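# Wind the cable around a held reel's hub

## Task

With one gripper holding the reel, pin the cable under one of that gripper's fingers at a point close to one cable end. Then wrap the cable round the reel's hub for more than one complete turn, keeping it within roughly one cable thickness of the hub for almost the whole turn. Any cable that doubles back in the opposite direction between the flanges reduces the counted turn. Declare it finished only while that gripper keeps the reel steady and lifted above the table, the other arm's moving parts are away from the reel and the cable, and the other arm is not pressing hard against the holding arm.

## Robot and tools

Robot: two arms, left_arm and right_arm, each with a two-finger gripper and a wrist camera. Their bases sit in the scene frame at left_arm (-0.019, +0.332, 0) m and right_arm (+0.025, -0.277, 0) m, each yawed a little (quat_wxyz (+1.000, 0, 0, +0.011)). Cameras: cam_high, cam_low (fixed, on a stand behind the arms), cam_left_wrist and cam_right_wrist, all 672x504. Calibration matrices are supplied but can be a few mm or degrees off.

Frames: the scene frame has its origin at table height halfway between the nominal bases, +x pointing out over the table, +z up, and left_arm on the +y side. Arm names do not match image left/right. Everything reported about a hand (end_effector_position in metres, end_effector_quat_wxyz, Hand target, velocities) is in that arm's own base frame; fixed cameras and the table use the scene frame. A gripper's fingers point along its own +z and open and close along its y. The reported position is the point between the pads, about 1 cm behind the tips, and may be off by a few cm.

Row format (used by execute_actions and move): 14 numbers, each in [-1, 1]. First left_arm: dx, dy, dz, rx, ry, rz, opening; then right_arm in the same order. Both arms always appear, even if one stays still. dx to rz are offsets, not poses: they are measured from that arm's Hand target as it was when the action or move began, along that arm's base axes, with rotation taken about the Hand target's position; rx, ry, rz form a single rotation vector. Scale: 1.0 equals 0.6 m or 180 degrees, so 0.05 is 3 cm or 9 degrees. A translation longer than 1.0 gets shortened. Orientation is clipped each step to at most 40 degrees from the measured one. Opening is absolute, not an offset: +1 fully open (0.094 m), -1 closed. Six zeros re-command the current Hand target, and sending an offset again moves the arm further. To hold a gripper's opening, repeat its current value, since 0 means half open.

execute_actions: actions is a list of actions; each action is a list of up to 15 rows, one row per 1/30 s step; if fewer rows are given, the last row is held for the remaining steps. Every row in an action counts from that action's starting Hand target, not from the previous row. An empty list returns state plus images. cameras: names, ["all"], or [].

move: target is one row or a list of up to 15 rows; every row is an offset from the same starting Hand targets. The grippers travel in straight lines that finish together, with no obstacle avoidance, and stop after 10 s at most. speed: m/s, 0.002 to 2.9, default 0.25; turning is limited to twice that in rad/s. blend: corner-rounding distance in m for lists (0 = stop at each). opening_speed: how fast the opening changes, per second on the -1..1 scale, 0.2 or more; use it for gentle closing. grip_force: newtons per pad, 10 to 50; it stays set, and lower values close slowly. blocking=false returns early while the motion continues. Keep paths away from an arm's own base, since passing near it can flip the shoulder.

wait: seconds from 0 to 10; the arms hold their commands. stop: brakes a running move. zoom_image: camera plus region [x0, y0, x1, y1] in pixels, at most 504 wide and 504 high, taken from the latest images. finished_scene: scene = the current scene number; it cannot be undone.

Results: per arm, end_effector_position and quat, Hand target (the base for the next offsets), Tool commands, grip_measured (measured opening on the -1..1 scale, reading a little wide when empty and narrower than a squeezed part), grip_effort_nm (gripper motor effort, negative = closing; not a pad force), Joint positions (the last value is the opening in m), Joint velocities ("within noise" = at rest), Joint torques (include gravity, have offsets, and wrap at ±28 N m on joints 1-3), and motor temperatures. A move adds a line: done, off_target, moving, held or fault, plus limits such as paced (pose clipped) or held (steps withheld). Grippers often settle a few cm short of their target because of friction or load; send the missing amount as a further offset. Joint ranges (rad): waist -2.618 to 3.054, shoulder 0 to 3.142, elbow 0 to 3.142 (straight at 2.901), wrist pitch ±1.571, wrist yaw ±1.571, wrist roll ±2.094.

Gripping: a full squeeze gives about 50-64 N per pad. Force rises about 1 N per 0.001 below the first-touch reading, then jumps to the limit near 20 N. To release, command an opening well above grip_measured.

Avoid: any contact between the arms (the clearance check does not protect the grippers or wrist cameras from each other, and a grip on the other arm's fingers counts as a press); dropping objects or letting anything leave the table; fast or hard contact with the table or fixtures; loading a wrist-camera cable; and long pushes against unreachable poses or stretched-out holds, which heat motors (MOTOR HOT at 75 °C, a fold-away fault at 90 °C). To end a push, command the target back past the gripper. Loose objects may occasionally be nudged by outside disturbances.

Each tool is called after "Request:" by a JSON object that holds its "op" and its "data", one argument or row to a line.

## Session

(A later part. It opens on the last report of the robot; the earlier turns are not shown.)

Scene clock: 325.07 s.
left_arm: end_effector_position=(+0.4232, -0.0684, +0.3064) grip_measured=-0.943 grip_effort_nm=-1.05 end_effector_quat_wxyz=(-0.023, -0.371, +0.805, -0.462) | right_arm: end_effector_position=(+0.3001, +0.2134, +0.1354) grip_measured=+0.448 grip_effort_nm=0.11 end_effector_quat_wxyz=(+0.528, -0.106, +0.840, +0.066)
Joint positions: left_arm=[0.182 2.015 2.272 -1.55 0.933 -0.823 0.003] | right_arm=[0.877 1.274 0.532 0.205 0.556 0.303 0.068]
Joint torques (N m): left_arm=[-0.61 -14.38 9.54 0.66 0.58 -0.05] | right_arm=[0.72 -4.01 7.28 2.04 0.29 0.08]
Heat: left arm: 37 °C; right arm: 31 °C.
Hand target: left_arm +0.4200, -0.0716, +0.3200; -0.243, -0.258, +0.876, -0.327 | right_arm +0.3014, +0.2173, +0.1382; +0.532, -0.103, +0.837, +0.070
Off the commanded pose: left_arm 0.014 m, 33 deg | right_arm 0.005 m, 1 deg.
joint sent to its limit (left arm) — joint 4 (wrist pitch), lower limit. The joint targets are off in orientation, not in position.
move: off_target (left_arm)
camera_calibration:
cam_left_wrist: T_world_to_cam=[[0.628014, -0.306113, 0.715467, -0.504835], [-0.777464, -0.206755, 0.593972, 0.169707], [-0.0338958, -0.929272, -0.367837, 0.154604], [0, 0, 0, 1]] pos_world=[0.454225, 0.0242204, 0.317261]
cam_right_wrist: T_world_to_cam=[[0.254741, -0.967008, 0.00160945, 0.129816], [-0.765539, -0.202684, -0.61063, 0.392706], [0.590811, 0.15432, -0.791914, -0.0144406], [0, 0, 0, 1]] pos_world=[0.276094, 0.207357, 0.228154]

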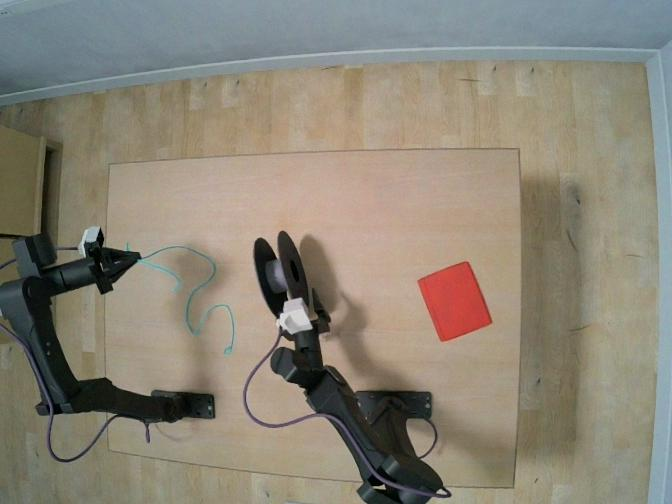

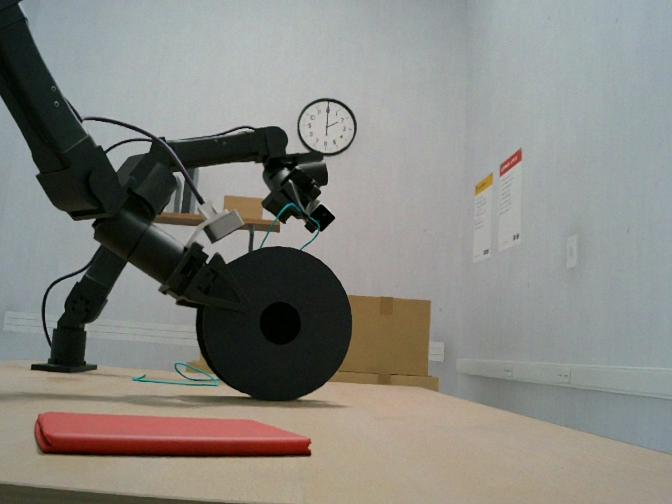

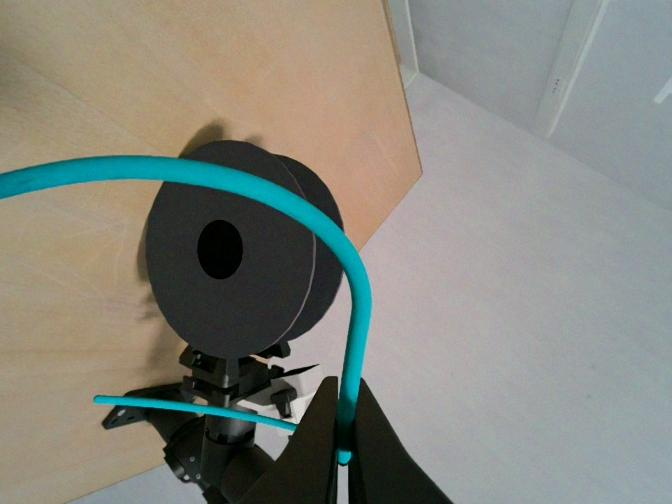

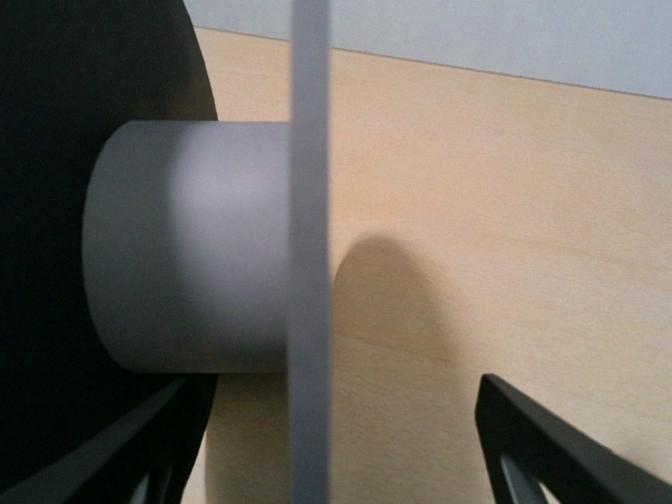

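Request:
{"op": "move", "data": {
  "target": [0.067,-0.25,0.05,0,0,0,-1,0,0,0,0,0,0,0.45],
  "speed": 0.15,
  "cameras": ["all"]
}}

Request:
{"op": "zoom_image", "data": {
  "camera": "cam_low",
  "region": [200, 130, 420, 270]
}}

Request:
{"op": "zoom_image", "data": {
  "camera": "cam_high",
  "region": [130, 190, 350, 370]
}}

Scene clock: 329.03 s.
left_arm: end_effector_position=(+0.4549, -0.2178, +0.3540) grip_measured=-0.943 grip_effort_nm=-1.05 end_effector_quat_wxyz=(-0.093, -0.336, +0.778, -0.523) | right_arm: end_effector_position=(+0.3001, +0.2134, +0.1354) grip_measured=+0.448 grip_effort_nm=0.11 end_effector_quat_wxyz=(+0.528, -0.106, +0.840, +0.066)
Joint positions: left_arm=[-0.145 2.311 2.839 -1.45 0.991 -1.319 0.003] | right_arm=[0.877 1.274 0.532 0.205 0.556 0.303 0.068]
Joint torques (N m): left_arm=[-0.03 -12.18 8.84 1.27 0.76 -0.04] | right_arm=[0.7 -4.01 7.25 2.03 0.28 0.07]
Heat: left arm: 37 °C; right arm: 31 °C.
Hand target: left_arm +0.4602, -0.2215, +0.3500; -0.242, -0.258, +0.876, -0.327 | right_arm +0.3014, +0.2173, +0.1382; +0.532, -0.103, +0.837, +0.070
Off the commanded pose: left_arm 0.008 m, 32 deg | right_arm 0.005 m, 1 deg.
elbow stopped short (left arm): the move would have taken joint 3 (elbow) straighter than the controller allows.
move: off_target (left_arm)
camera_calibration:
cam_left_wrist: T_world_to_cam=[[0.626968, -0.239395, 0.741351, -0.598679], [-0.766618, -0.0202936, 0.641783, 0.154001], [-0.138595, -0.97071, -0.196248, 0.012198], [0, 0, 0, 1]] pos_world=[0.495102, -0.128354, 0.34739]
cam_right_wrist: T_world_to_cam=[[0.254741, -0.967008, 0.00160945, 0.129816], [-0.765539, -0.202684, -0.61063, 0.392706], [0.590811, 0.15432, -0.791914, -0.0144406], [0, 0, 0, 1]] pos_world=[0.276094, 0.207357, 0.228154]

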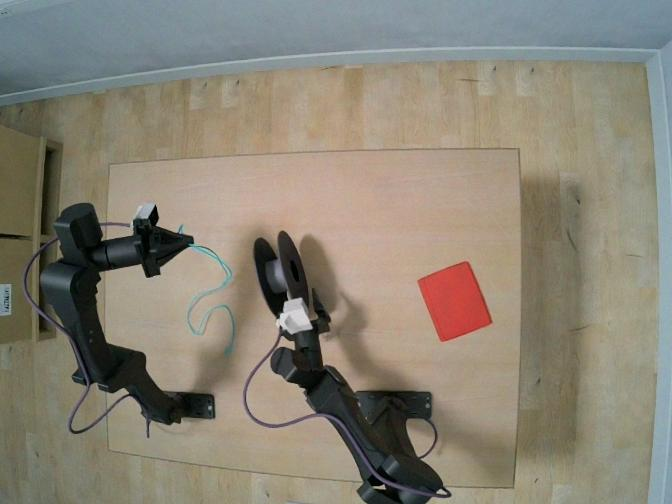

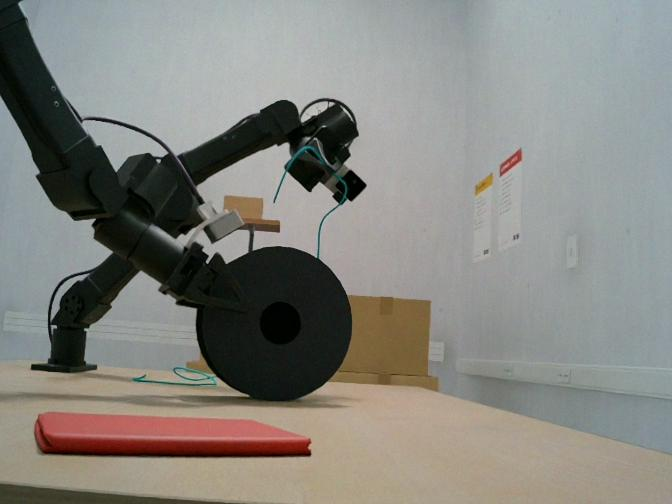

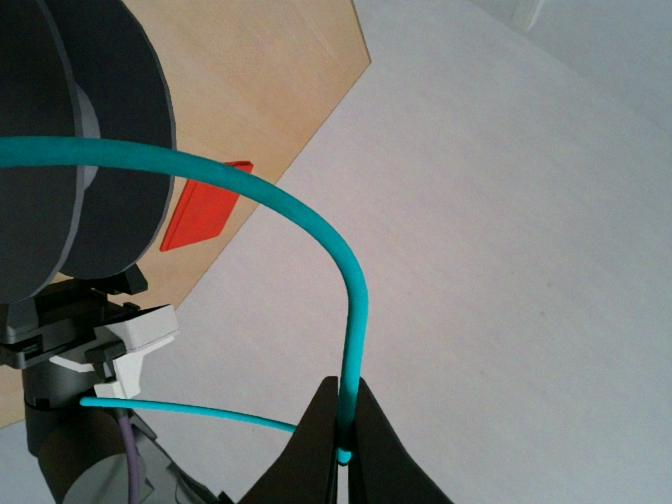

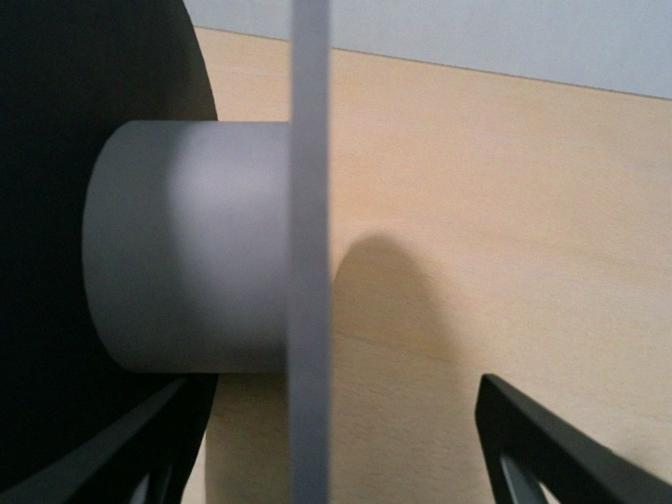

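Scaled by 2.291 from the camera's 672x504 image, which has a finer 960x720 frame.

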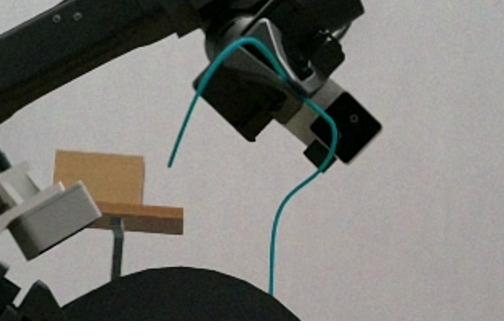

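Scaled by 2.291 from the camera's 672x504 image, which has a finer 960x720 frame.

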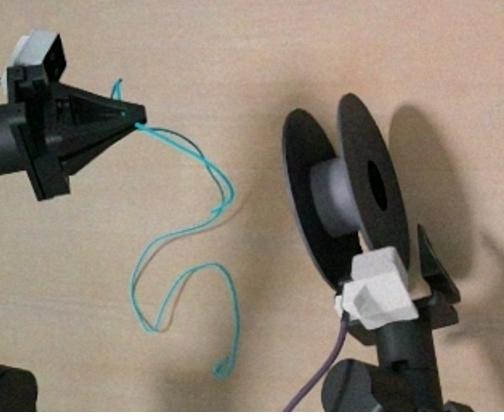

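Request:
{"op": "move", "data": {
  "target": [-0.02,-0.189,-0.075,-0.0944,-0.085,0.1224,-1,-0.0175,-0.0049,0.0083,0,0,0,0.45],
  "speed": 0.12,
  "cameras": ["all"]
}}

Request:
{"op": "zoom_image", "data": {
  "camera": "cam_low",
  "region": [200, 130, 420, 270]
}}

Request:
{"op": "zoom_image", "data": {
  "camera": "cam_high",
  "region": [180, 190, 350, 370]
}}

Scene clock: 333.03 s.
left_arm: end_effector_position=(+0.4554, -0.3389, +0.2897) grip_measured=-0.943 grip_effort_nm=-1.05 end_effector_quat_wxyz=(-0.102, -0.340, +0.780, -0.515) | right_arm: end_effector_position=(+0.2937, +0.2152, +0.1391) grip_measured=+0.448 grip_effort_nm=0.11 end_effector_quat_wxyz=(+0.530, -0.108, +0.839, +0.066)
Joint positions: left_arm=[-0.409 2.153 2.225 -0.782 0.811 -1.62 0.003] | right_arm=[0.904 1.252 0.532 0.18 0.58 0.314 0.068]
Joint torques (N m): left_arm=[0.03 -20.34 6.17 1.58 0.31 -0.05] | right_arm=[0.66 -6.68 6.45 1.73 0.29 0.14]
Heat: left arm: 37 °C; right arm: 31 °C.
Hand target: left_arm +0.4482, -0.3349, +0.3052; -0.093, -0.336, +0.778, -0.523 | right_arm +0.2909, +0.2143, +0.1433; +0.532, -0.103, +0.837, +0.069
Off the commanded pose: left_arm 0.017 m, 1 deg | right_arm 0.005 m, 1 deg.
move: off_target (left_arm)
camera_calibration:
cam_left_wrist: T_world_to_cam=[[0.643135, -0.249996, 0.723795, -0.586187], [-0.75103, -0.0214744, 0.659918, 0.180483], [-0.149434, -0.968009, -0.201566, -0.11053], [0, 0, 0, 1]] pos_world=[0.496029, -0.249663, 0.282896]
cam_right_wrist: T_world_to_cam=[[0.257081, -0.96638, 0.00441104, 0.131901], [-0.761827, -0.205469, -0.614331, 0.390434], [0.594583, 0.154572, -0.789036, -0.00952154], [0, 0, 0, 1]] pos_world=[0.269195, 0.20916, 0.231761]

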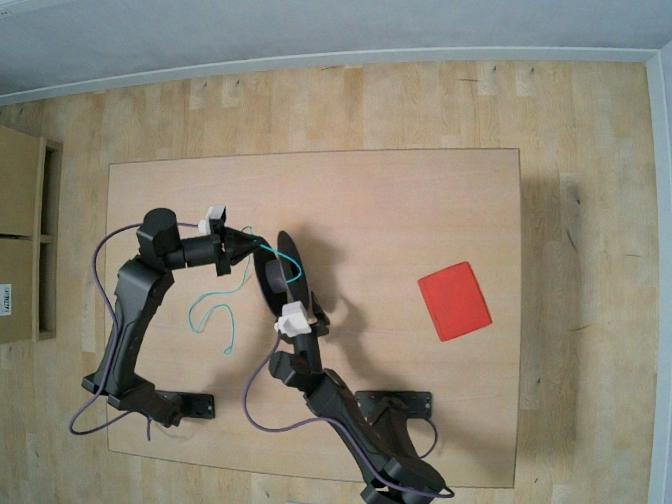

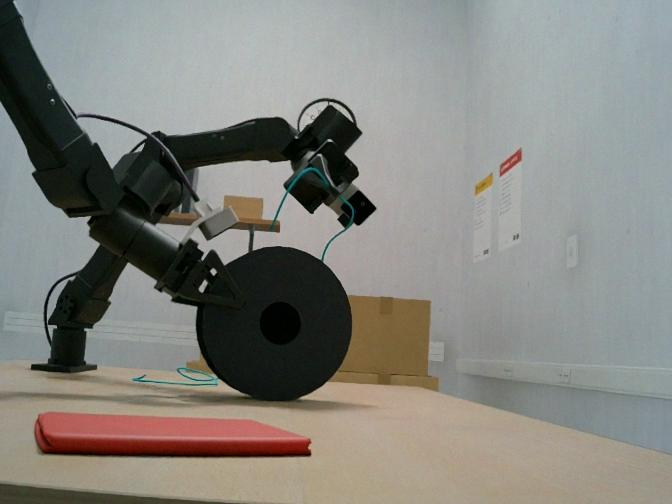

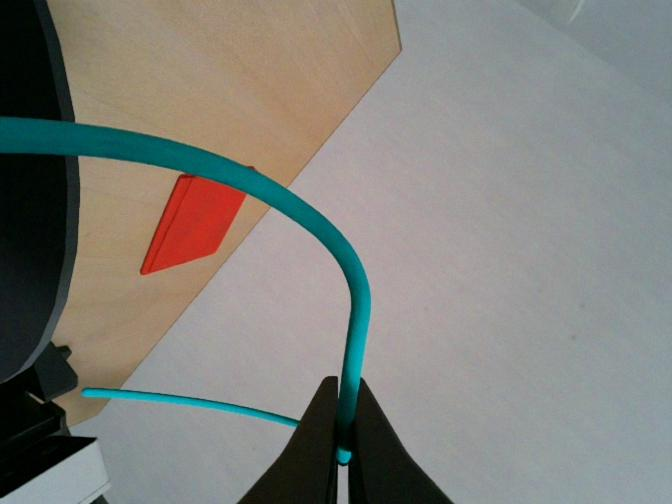

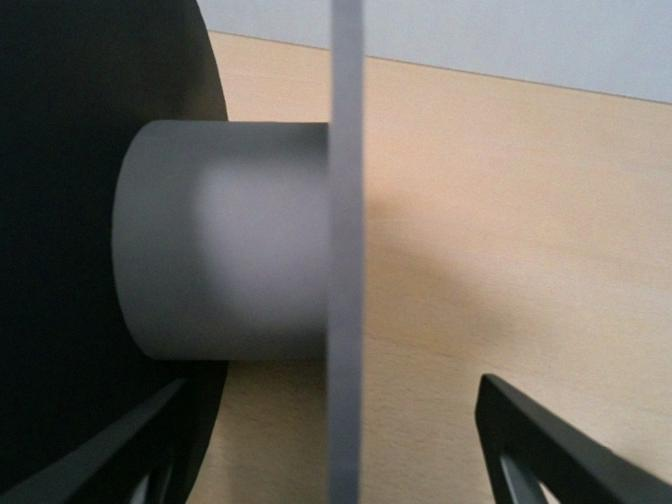

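Scaled by 2.291 from the camera's 672x504 image, which has a finer 960x720 frame.

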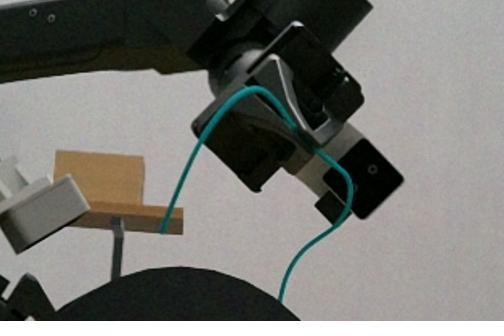

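Scaled by 2.800 from the camera's 672x504 image, which has a finer 960x720 frame.

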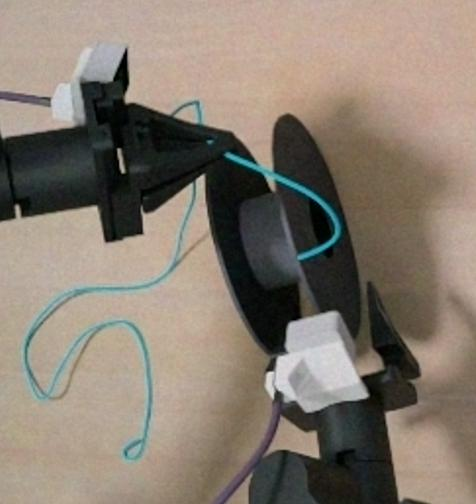

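Request:
{"op": "move", "data": {
  "target": [-0.045,0.002,-0.08,0,0,0,-1,0,0,0,0,0,0,0.45],
  "speed": 0.08,
  "cameras": ["all"]
}}

Request:
{"op": "zoom_image", "data": {
  "camera": "cam_high",
  "region": [180, 190, 350, 370]
}}

Scene clock: 336.67 s.
left_arm: end_effector_position=(+0.4296, -0.3347, +0.2455) grip_measured=-0.943 grip_effort_nm=-1.05 end_effector_quat_wxyz=(-0.099, -0.341, +0.779, -0.517) | right_arm: end_effector_position=(+0.2937, +0.2152, +0.1391) grip_measured=+0.448 grip_effort_nm=0.11 end_effector_quat_wxyz=(+0.530, -0.108, +0.839, +0.066)
Joint positions: left_arm=[-0.425 1.983 1.783 -0.49 0.795 -1.641 0.003] | right_arm=[0.904 1.252 0.532 0.18 0.58 0.314 0.068]
Joint torques (N m): left_arm=[-0.53 -18.63 6.56 1.57 0.3 -0.05] | right_arm=[0.72 -6.68 6.45 1.72 0.28 0.14]
Heat: left arm: 36 °C; right arm: 31 °C.
Hand target: left_arm +0.4212, -0.3338, +0.2570; -0.093, -0.336, +0.778, -0.523 | right_arm +0.2909, +0.2143, +0.1433; +0.532, -0.103, +0.837, +0.069
Off the commanded pose: left_arm 0.014 m, 1 deg | right_arm 0.005 m, 1 deg.
move: off_target (left_arm)
camera_calibration:
cam_left_wrist: T_world_to_cam=[[0.640814, -0.244382, 0.72776, -0.53465], [-0.754284, -0.0240016, 0.656109, 0.191804], [-0.142874, -0.969382, -0.199714, -0.122969], [0, 0, 0, 1]] pos_world=[0.469716, -0.245259, 0.238694]
cam_right_wrist: T_world_to_cam=[[0.257081, -0.96638, 0.00441104, 0.131901], [-0.761827, -0.205469, -0.614331, 0.390434], [0.594583, 0.154572, -0.789036, -0.00952154], [0, 0, 0, 1]] pos_world=[0.269195, 0.20916, 0.231761]

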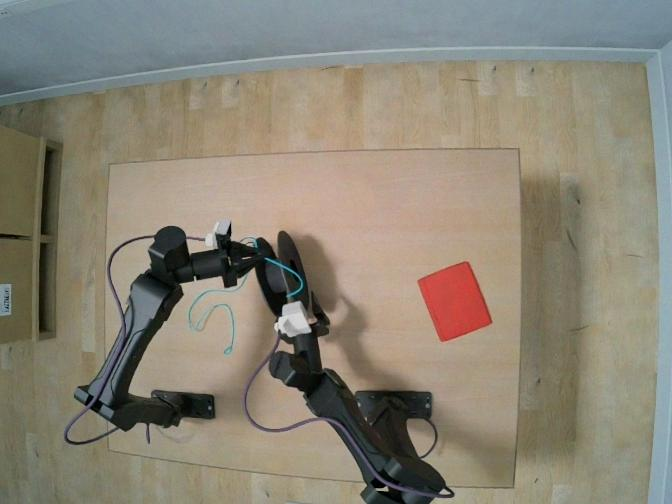

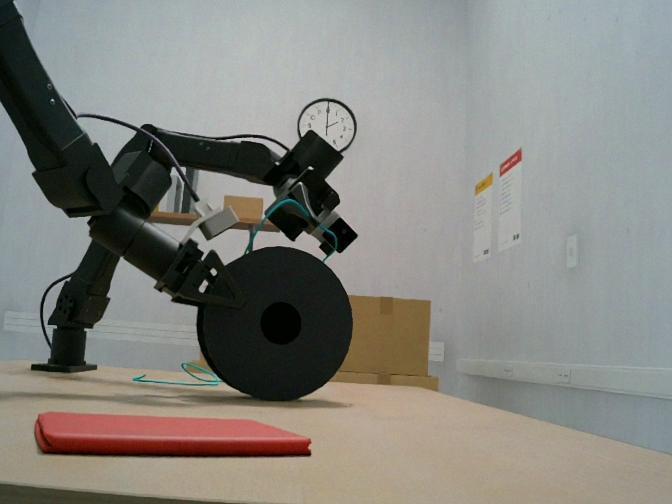

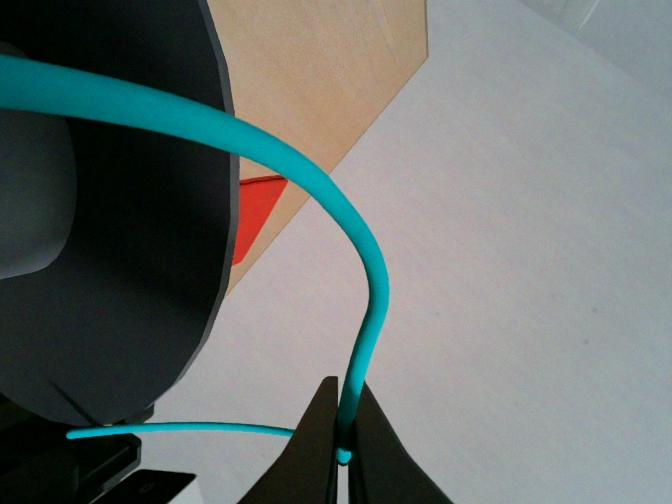

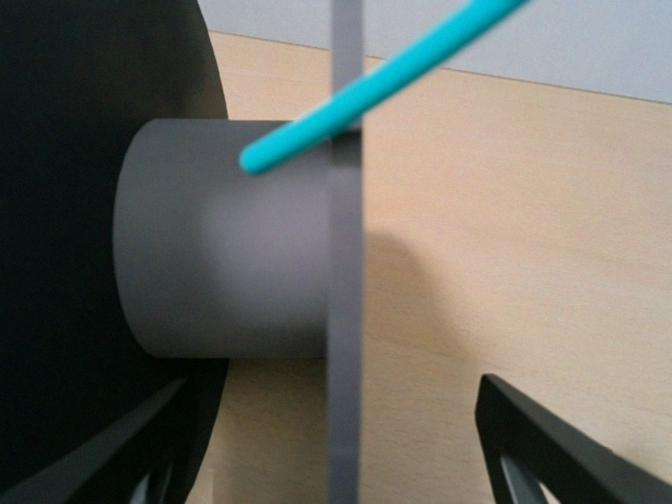

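Scaled by 2.800 from the camera's 672x504 image, which has a finer 960x720 frame.

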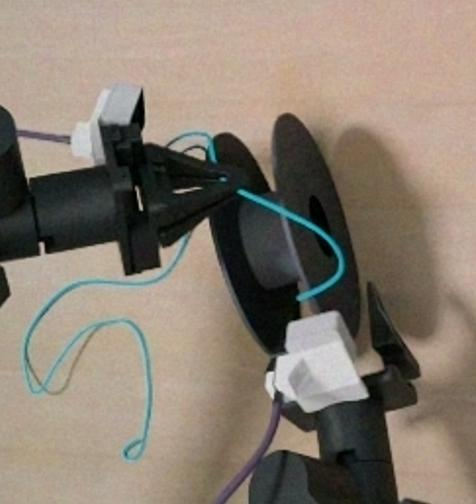

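Request:
{"op": "move", "data": {
  "target": [-0.035,0.065,0.03,0,0,0.194,-1,0,0,0,0,0,0,0.45],
  "speed": 0.12,
  "cameras": ["all"]
}}

Request:
{"op": "zoom_image", "data": {
  "camera": "cam_high",
  "region": [180, 190, 350, 370]
}}

Scene clock: 341.37 s.
left_arm: end_effector_position=(+0.4067, -0.2986, +0.2717) grip_measured=-0.943 grip_effort_nm=-1.05 end_effector_quat_wxyz=(+0.064, -0.550, +0.647, -0.524) | right_arm: end_effector_position=(+0.2937, +0.2152, +0.1391) grip_measured=+0.448 grip_effort_nm=0.11 end_effector_quat_wxyz=(+0.530, -0.108, +0.839, +0.066)
Joint positions: left_arm=[-0.583 1.606 1.368 -0.225 0.146 -2.082 0.003] | right_arm=[0.904 1.252 0.532 0.18 0.58 0.314 0.068]
Joint torques (N m): left_arm=[-0.54 -13.7 6.78 1.91 -0.11 -0.02] | right_arm=[0.7 -6.68 6.43 1.71 0.3 0.14]
Heat: left arm: 36 °C; right arm: 31 °C.
Hand target: left_arm +0.4001, -0.2947, +0.2751; +0.068, -0.554, +0.641, -0.527 | right_arm +0.2909, +0.2143, +0.1433; +0.532, -0.103, +0.837, +0.069
Off the commanded pose: left_arm 0.008 m, 1 deg | right_arm 0.005 m, 1 deg.
joint sent to its limit (left arm) — joint 6 (wrist roll), lower limit. The joint targets still meet the commanded pose.
move: done
camera_calibration:
cam_left_wrist: T_world_to_cam=[[0.657538, 0.148688, 0.738604, -0.422644], [-0.620934, -0.448283, 0.643027, -0.019099], [0.426714, -0.881439, -0.202438, -0.290698], [0, 0, 0, 1]] pos_world=[0.39009, -0.201953, 0.2656]
cam_right_wrist: T_world_to_cam=[[0.257081, -0.96638, 0.00441104, 0.131901], [-0.761827, -0.205469, -0.614331, 0.390434], [0.594583, 0.154572, -0.789036, -0.00952154], [0, 0, 0, 1]] pos_world=[0.269195, 0.20916, 0.231761]

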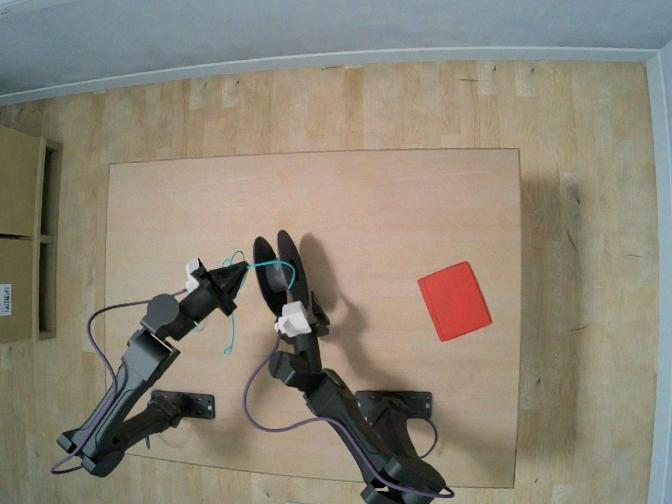

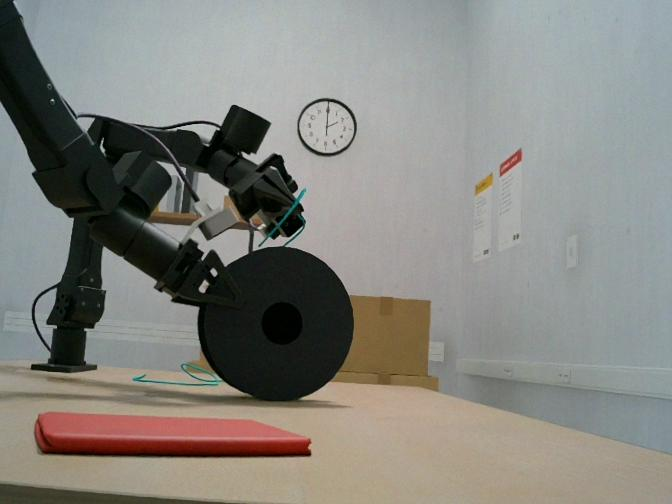

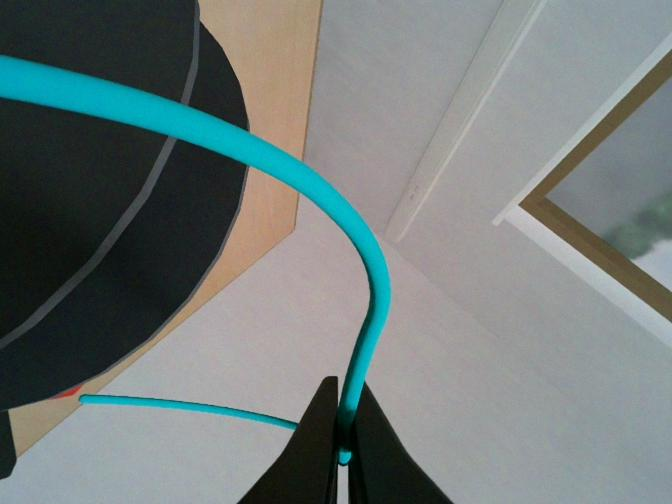

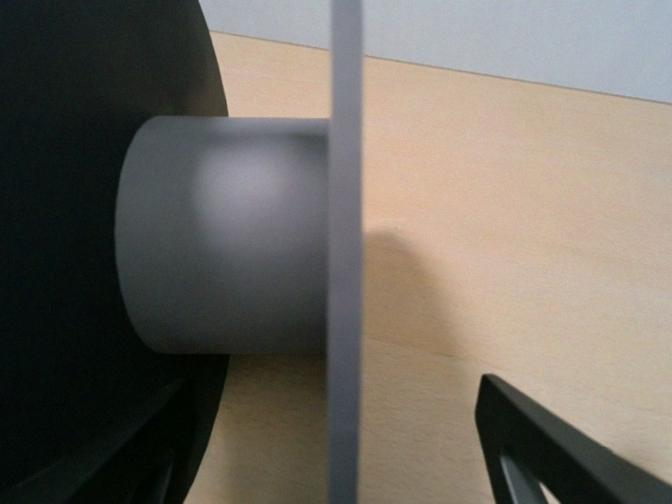

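Scaled by 2.800 from the camera's 672x504 image, which has a finer 960x720 frame.

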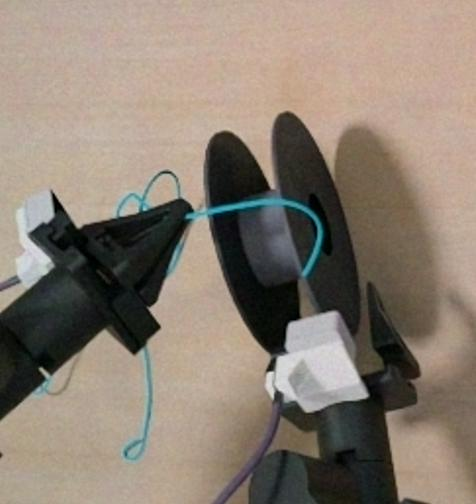

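Request:
{"op": "move", "data": {
  "target": [-0.05,0.01,-0.083,0,0,0,-1,0,0,0,0,0,0,0.45],
  "speed": 0.08,
  "cameras": ["all"]
}}

Request:
{"op": "zoom_image", "data": {
  "camera": "cam_high",
  "region": [180, 190, 350, 370]
}}

Scene clock: 343.33 s.
left_arm: end_effector_position=(+0.3762, -0.2923, +0.2207) grip_measured=-0.943 grip_effort_nm=-1.05 end_effector_quat_wxyz=(+0.065, -0.546, +0.653, -0.521) | right_arm: end_effector_position=(+0.2937, +0.2152, +0.1391) grip_measured=+0.448 grip_effort_nm=0.11 end_effector_quat_wxyz=(+0.530, -0.108, +0.839, +0.066)
Joint positions: left_arm=[-0.618 1.518 1.082 -0.033 0.119 -2.083 0.003] | right_arm=[0.904 1.252 0.532 0.18 0.58 0.314 0.068]
Joint torques (N m): left_arm=[-0.64 -12.7 6.94 1.93 -0.13 -0.05] | right_arm=[0.72 -6.68 6.45 1.7 0.29 0.15]
Heat: left arm: 36 °C; right arm: 31 °C.
Hand target: left_arm +0.3701, -0.2887, +0.2253; +0.068, -0.554, +0.641, -0.527 | right_arm +0.2909, +0.2143, +0.1433; +0.532, -0.103, +0.837, +0.069
Off the commanded pose: left_arm 0.008 m, 2 deg | right_arm 0.005 m, 1 deg.
joint sent to its limit (left arm) — joint 6 (wrist roll), lower limit. The joint targets still meet the commanded pose.
move: done
camera_calibration:
cam_left_wrist: T_world_to_cam=[[0.657233, 0.133496, 0.74177, -0.370853], [-0.626865, -0.449578, 0.636334, 0.000847607], [0.418432, -0.883209, -0.211794, -0.277786], [0, 0, 0, 1]] pos_world=[0.360503, -0.195455, 0.215715]
cam_right_wrist: T_world_to_cam=[[0.257081, -0.96638, 0.00441104, 0.131901], [-0.761827, -0.205469, -0.614331, 0.390434], [0.594583, 0.154572, -0.789036, -0.00952154], [0, 0, 0, 1]] pos_world=[0.269195, 0.20916, 0.231761]

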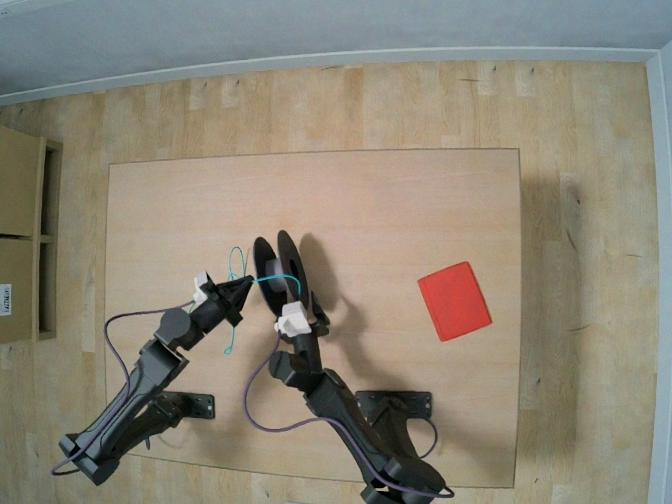

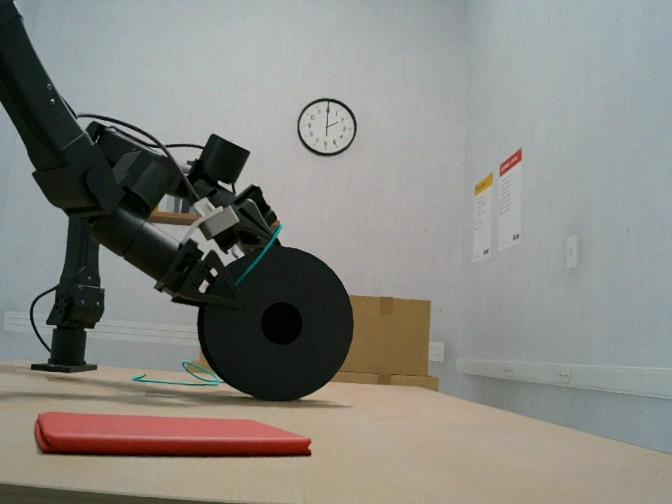

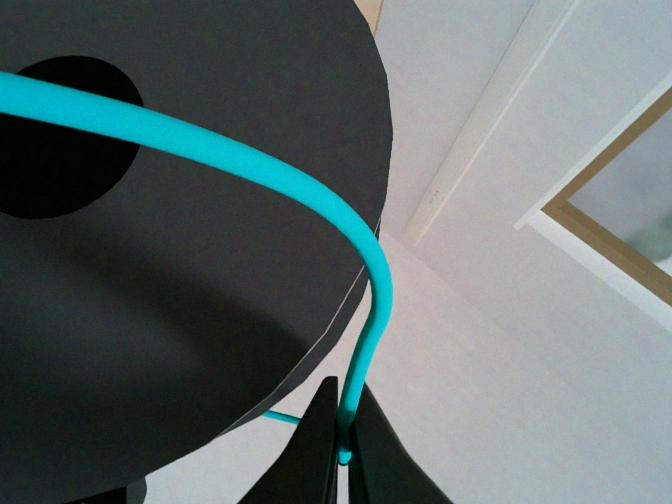

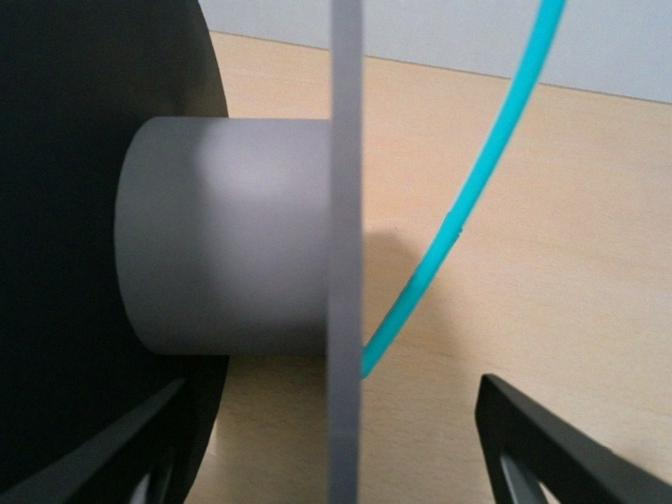

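Scaled by 2.800 from the camera's 672x504 image, which has a finer 960x720 frame.

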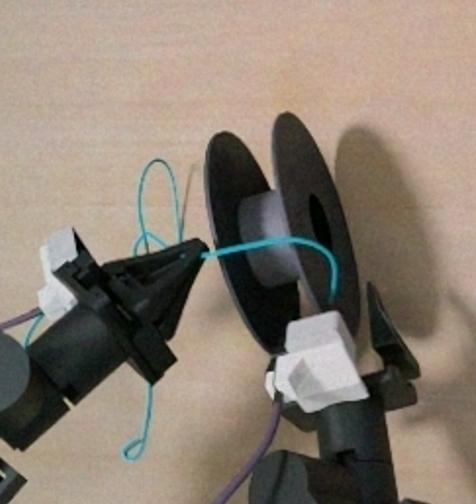

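Request:
{"op": "move", "data": {
  "target": [
    [0.04,0.02,0.1,0,0,0,-1,0,0,0,0,0,0,0.45],
    [0.027,0.068,0.1,0,0,0,-1,0,0,0,0,0,0,0.45],
    [-0.013,0.048,0,0,0,0,-1,0,0,0,0,0,0,0.45]
  ],
  "speed": 0.1,
  "blend": [0.01,0.01,0],
  "cameras": ["all"]
}}

Request:
{"op": "zoom_image", "data": {
  "camera": "cam_high",
  "region": [180, 190, 350, 370]
}}

Scene clock: 349.93 s.
left_arm: end_effector_position=(+0.3676, -0.2632, +0.2233) grip_measured=-0.943 grip_effort_nm=-1.05 end_effector_quat_wxyz=(+0.062, -0.553, +0.644, -0.525) | right_arm: end_effector_position=(+0.2937, +0.2152, +0.1391) grip_measured=+0.448 grip_effort_nm=0.11 end_effector_quat_wxyz=(+0.530, -0.108, +0.839, +0.066)
Joint positions: left_arm=[-0.557 1.423 1.003 -0.045 0.167 -2.079 0.003] | right_arm=[0.904 1.252 0.532 0.18 0.58 0.314 0.068]
Joint torques (N m): left_arm=[-0.58 -11 6.95 1.89 -0.13 -0.04] | right_arm=[0.69 -6.71 6.49 1.73 0.3 0.15]
Heat: left arm: 36 °C; right arm: 31 °C.
Hand target: left_arm +0.3623, -0.2600, +0.2253; +0.068, -0.554, +0.641, -0.527 | right_arm +0.2909, +0.2143, +0.1433; +0.532, -0.103, +0.837, +0.069
Off the commanded pose: left_arm 0.006 m, 1 deg | right_arm 0.005 m, 1 deg.
move: done
camera_calibration:
cam_left_wrist: T_world_to_cam=[[0.659693, 0.156424, 0.735076, -0.364357], [-0.615638, -0.448506, 0.647945, 0.00038819], [0.43104, -0.879985, -0.199576, -0.25446], [0, 0, 0, 1]] pos_world=[0.350285, -0.166753, 0.216795]
cam_right_wrist: T_world_to_cam=[[0.257081, -0.96638, 0.00441104, 0.131901], [-0.761827, -0.205469, -0.614331, 0.390434], [0.594583, 0.154572, -0.789036, -0.00952154], [0, 0, 0, 1]] pos_world=[0.269195, 0.20916, 0.231761]

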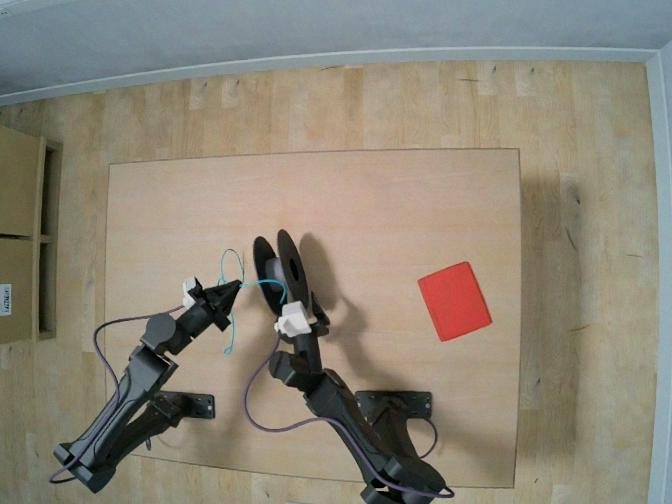

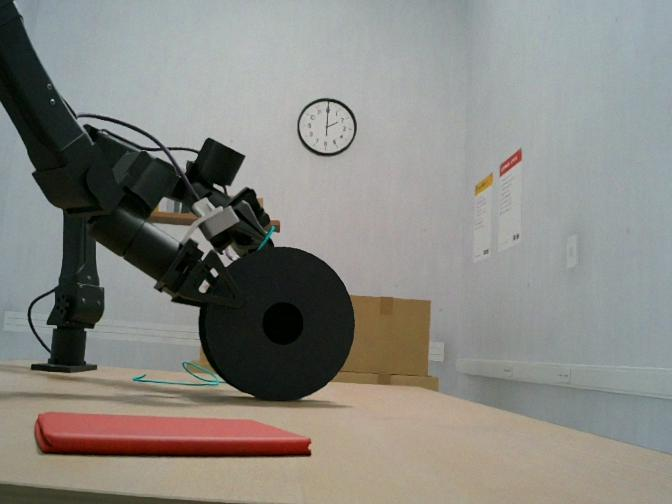

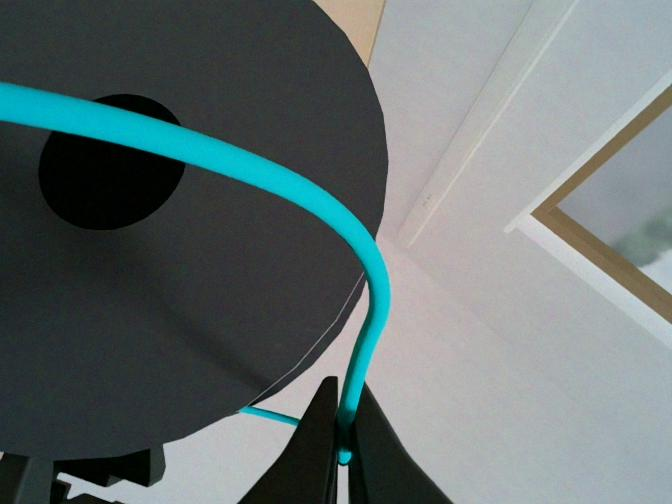

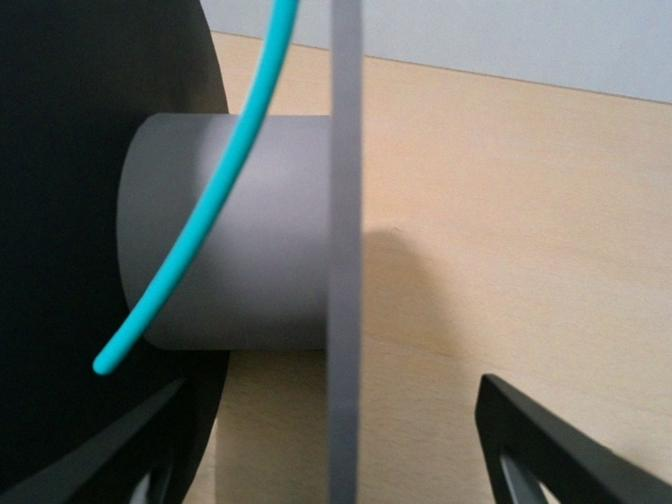

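Scaled by 2.800 from the camera's 672x504 image, which has a finer 960x720 frame.

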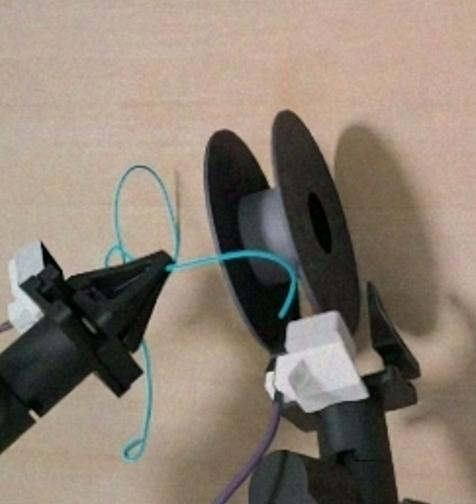

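Request:
{"op": "move", "data": {
  "target": [
    [0.01,0.01,0.07,0,0,0,-1,0,0,0,0,0,0,0.45],
    [0.0045,-0.033,0.061,0.0447,-0.1605,0,-1,0,0,0,0,0,0,0.45]
  ],
  "speed": 0.12,
  "blend": [0.01,0],
  "cameras": ["all"]
}}

Request:
{"op": "zoom_image", "data": {
  "camera": "cam_high",
  "region": [180, 190, 350, 370]
}}

Scene clock: 355.23 s.
left_arm: end_effector_position=(+0.3669, -0.2812, +0.2732) grip_measured=-0.943 grip_effort_nm=-1.05 end_effector_quat_wxyz=(+0.257, -0.398, +0.632, -0.613) | right_arm: end_effector_position=(+0.2937, +0.2152, +0.1391) grip_measured=+0.448 grip_effort_nm=0.10 end_effector_quat_wxyz=(+0.530, -0.108, +0.839, +0.066)
Joint positions: left_arm=[-0.684 1.392 0.845 0.43 -0.071 -1.744 0.003] | right_arm=[0.904 1.252 0.532 0.18 0.58 0.314 0.068]
Joint torques (N m): left_arm=[-0.65 -7.65 6.72 2.09 -0.2 0.14] | right_arm=[0.69 -6.64 6.42 1.73 0.29 0.15]
Heat: left arm: 36 °C; right arm: 31 °C.
Hand target: left_arm +0.3651, -0.2797, +0.2618; +0.264, -0.399, +0.639, -0.602 | right_arm +0.2909, +0.2143, +0.1433; +0.532, -0.103, +0.837, +0.069
Off the commanded pose: left_arm 0.011 m, 2 deg | right_arm 0.005 m, 1 deg.
move: off_target (left_arm)
camera_calibration:
cam_left_wrist: T_world_to_cam=[[0.20414, 0.0640756, 0.976843, -0.322644], [-0.839757, -0.501384, 0.20838, 0.147101], [0.503125, -0.862849, -0.0485445, -0.322941], [0, 0, 0, 1]] pos_world=[0.351873, -0.184221, 0.268842]
cam_right_wrist: T_world_to_cam=[[0.257081, -0.96638, 0.00441104, 0.131901], [-0.761827, -0.205469, -0.614331, 0.390434], [0.594583, 0.154572, -0.789036, -0.00952154], [0, 0, 0, 1]] pos_world=[0.269195, 0.20916, 0.231761]

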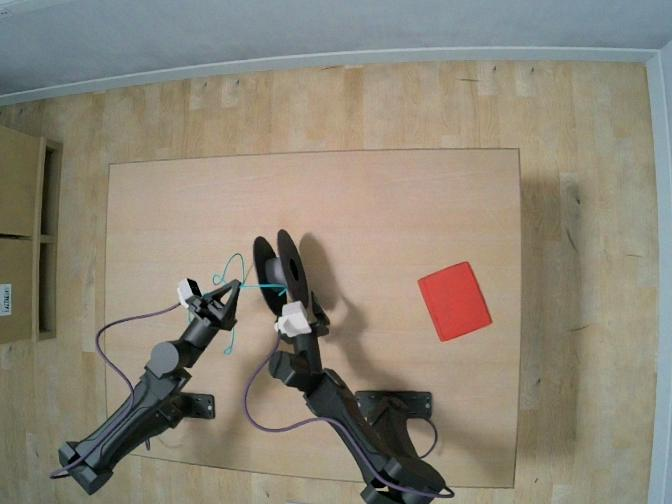

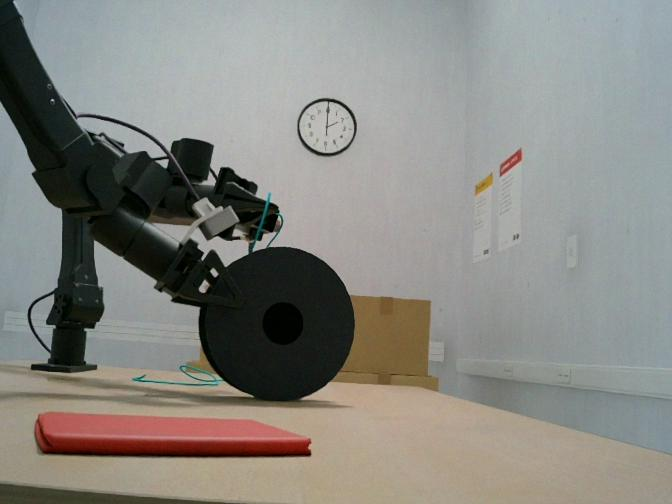

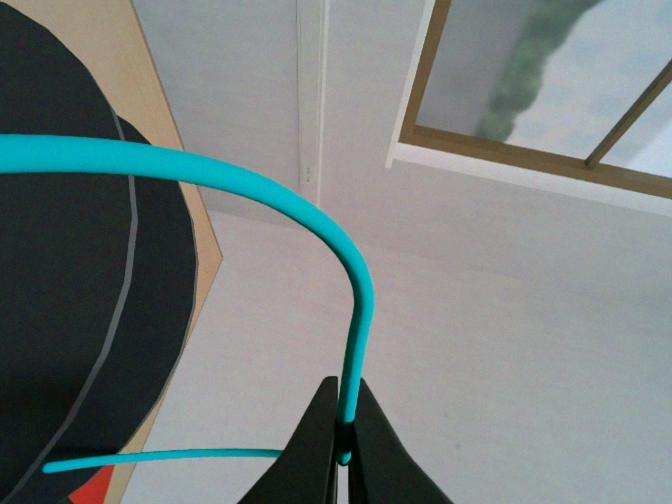

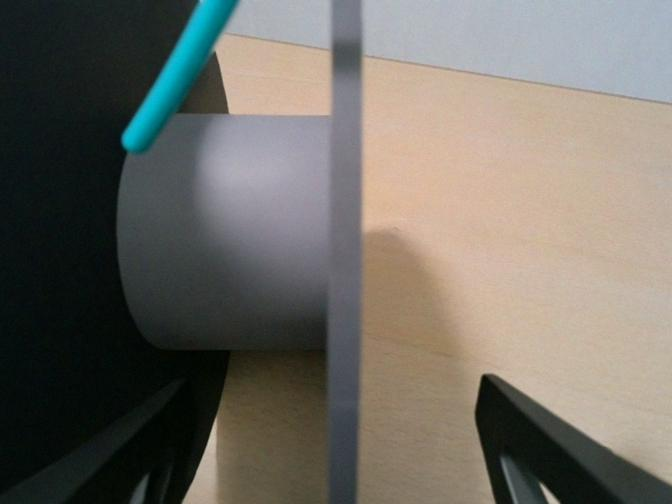

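Scaled by 2.800 from the camera's 672x504 image, which has a finer 960x720 frame.

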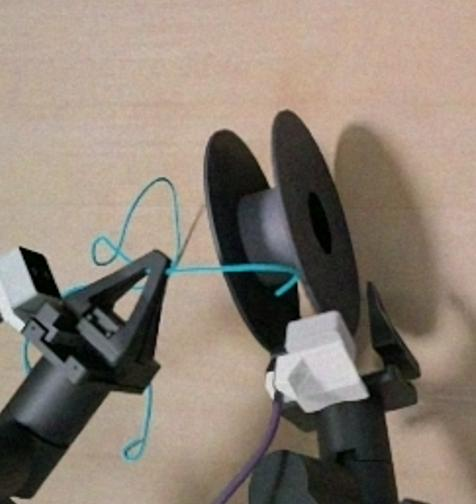

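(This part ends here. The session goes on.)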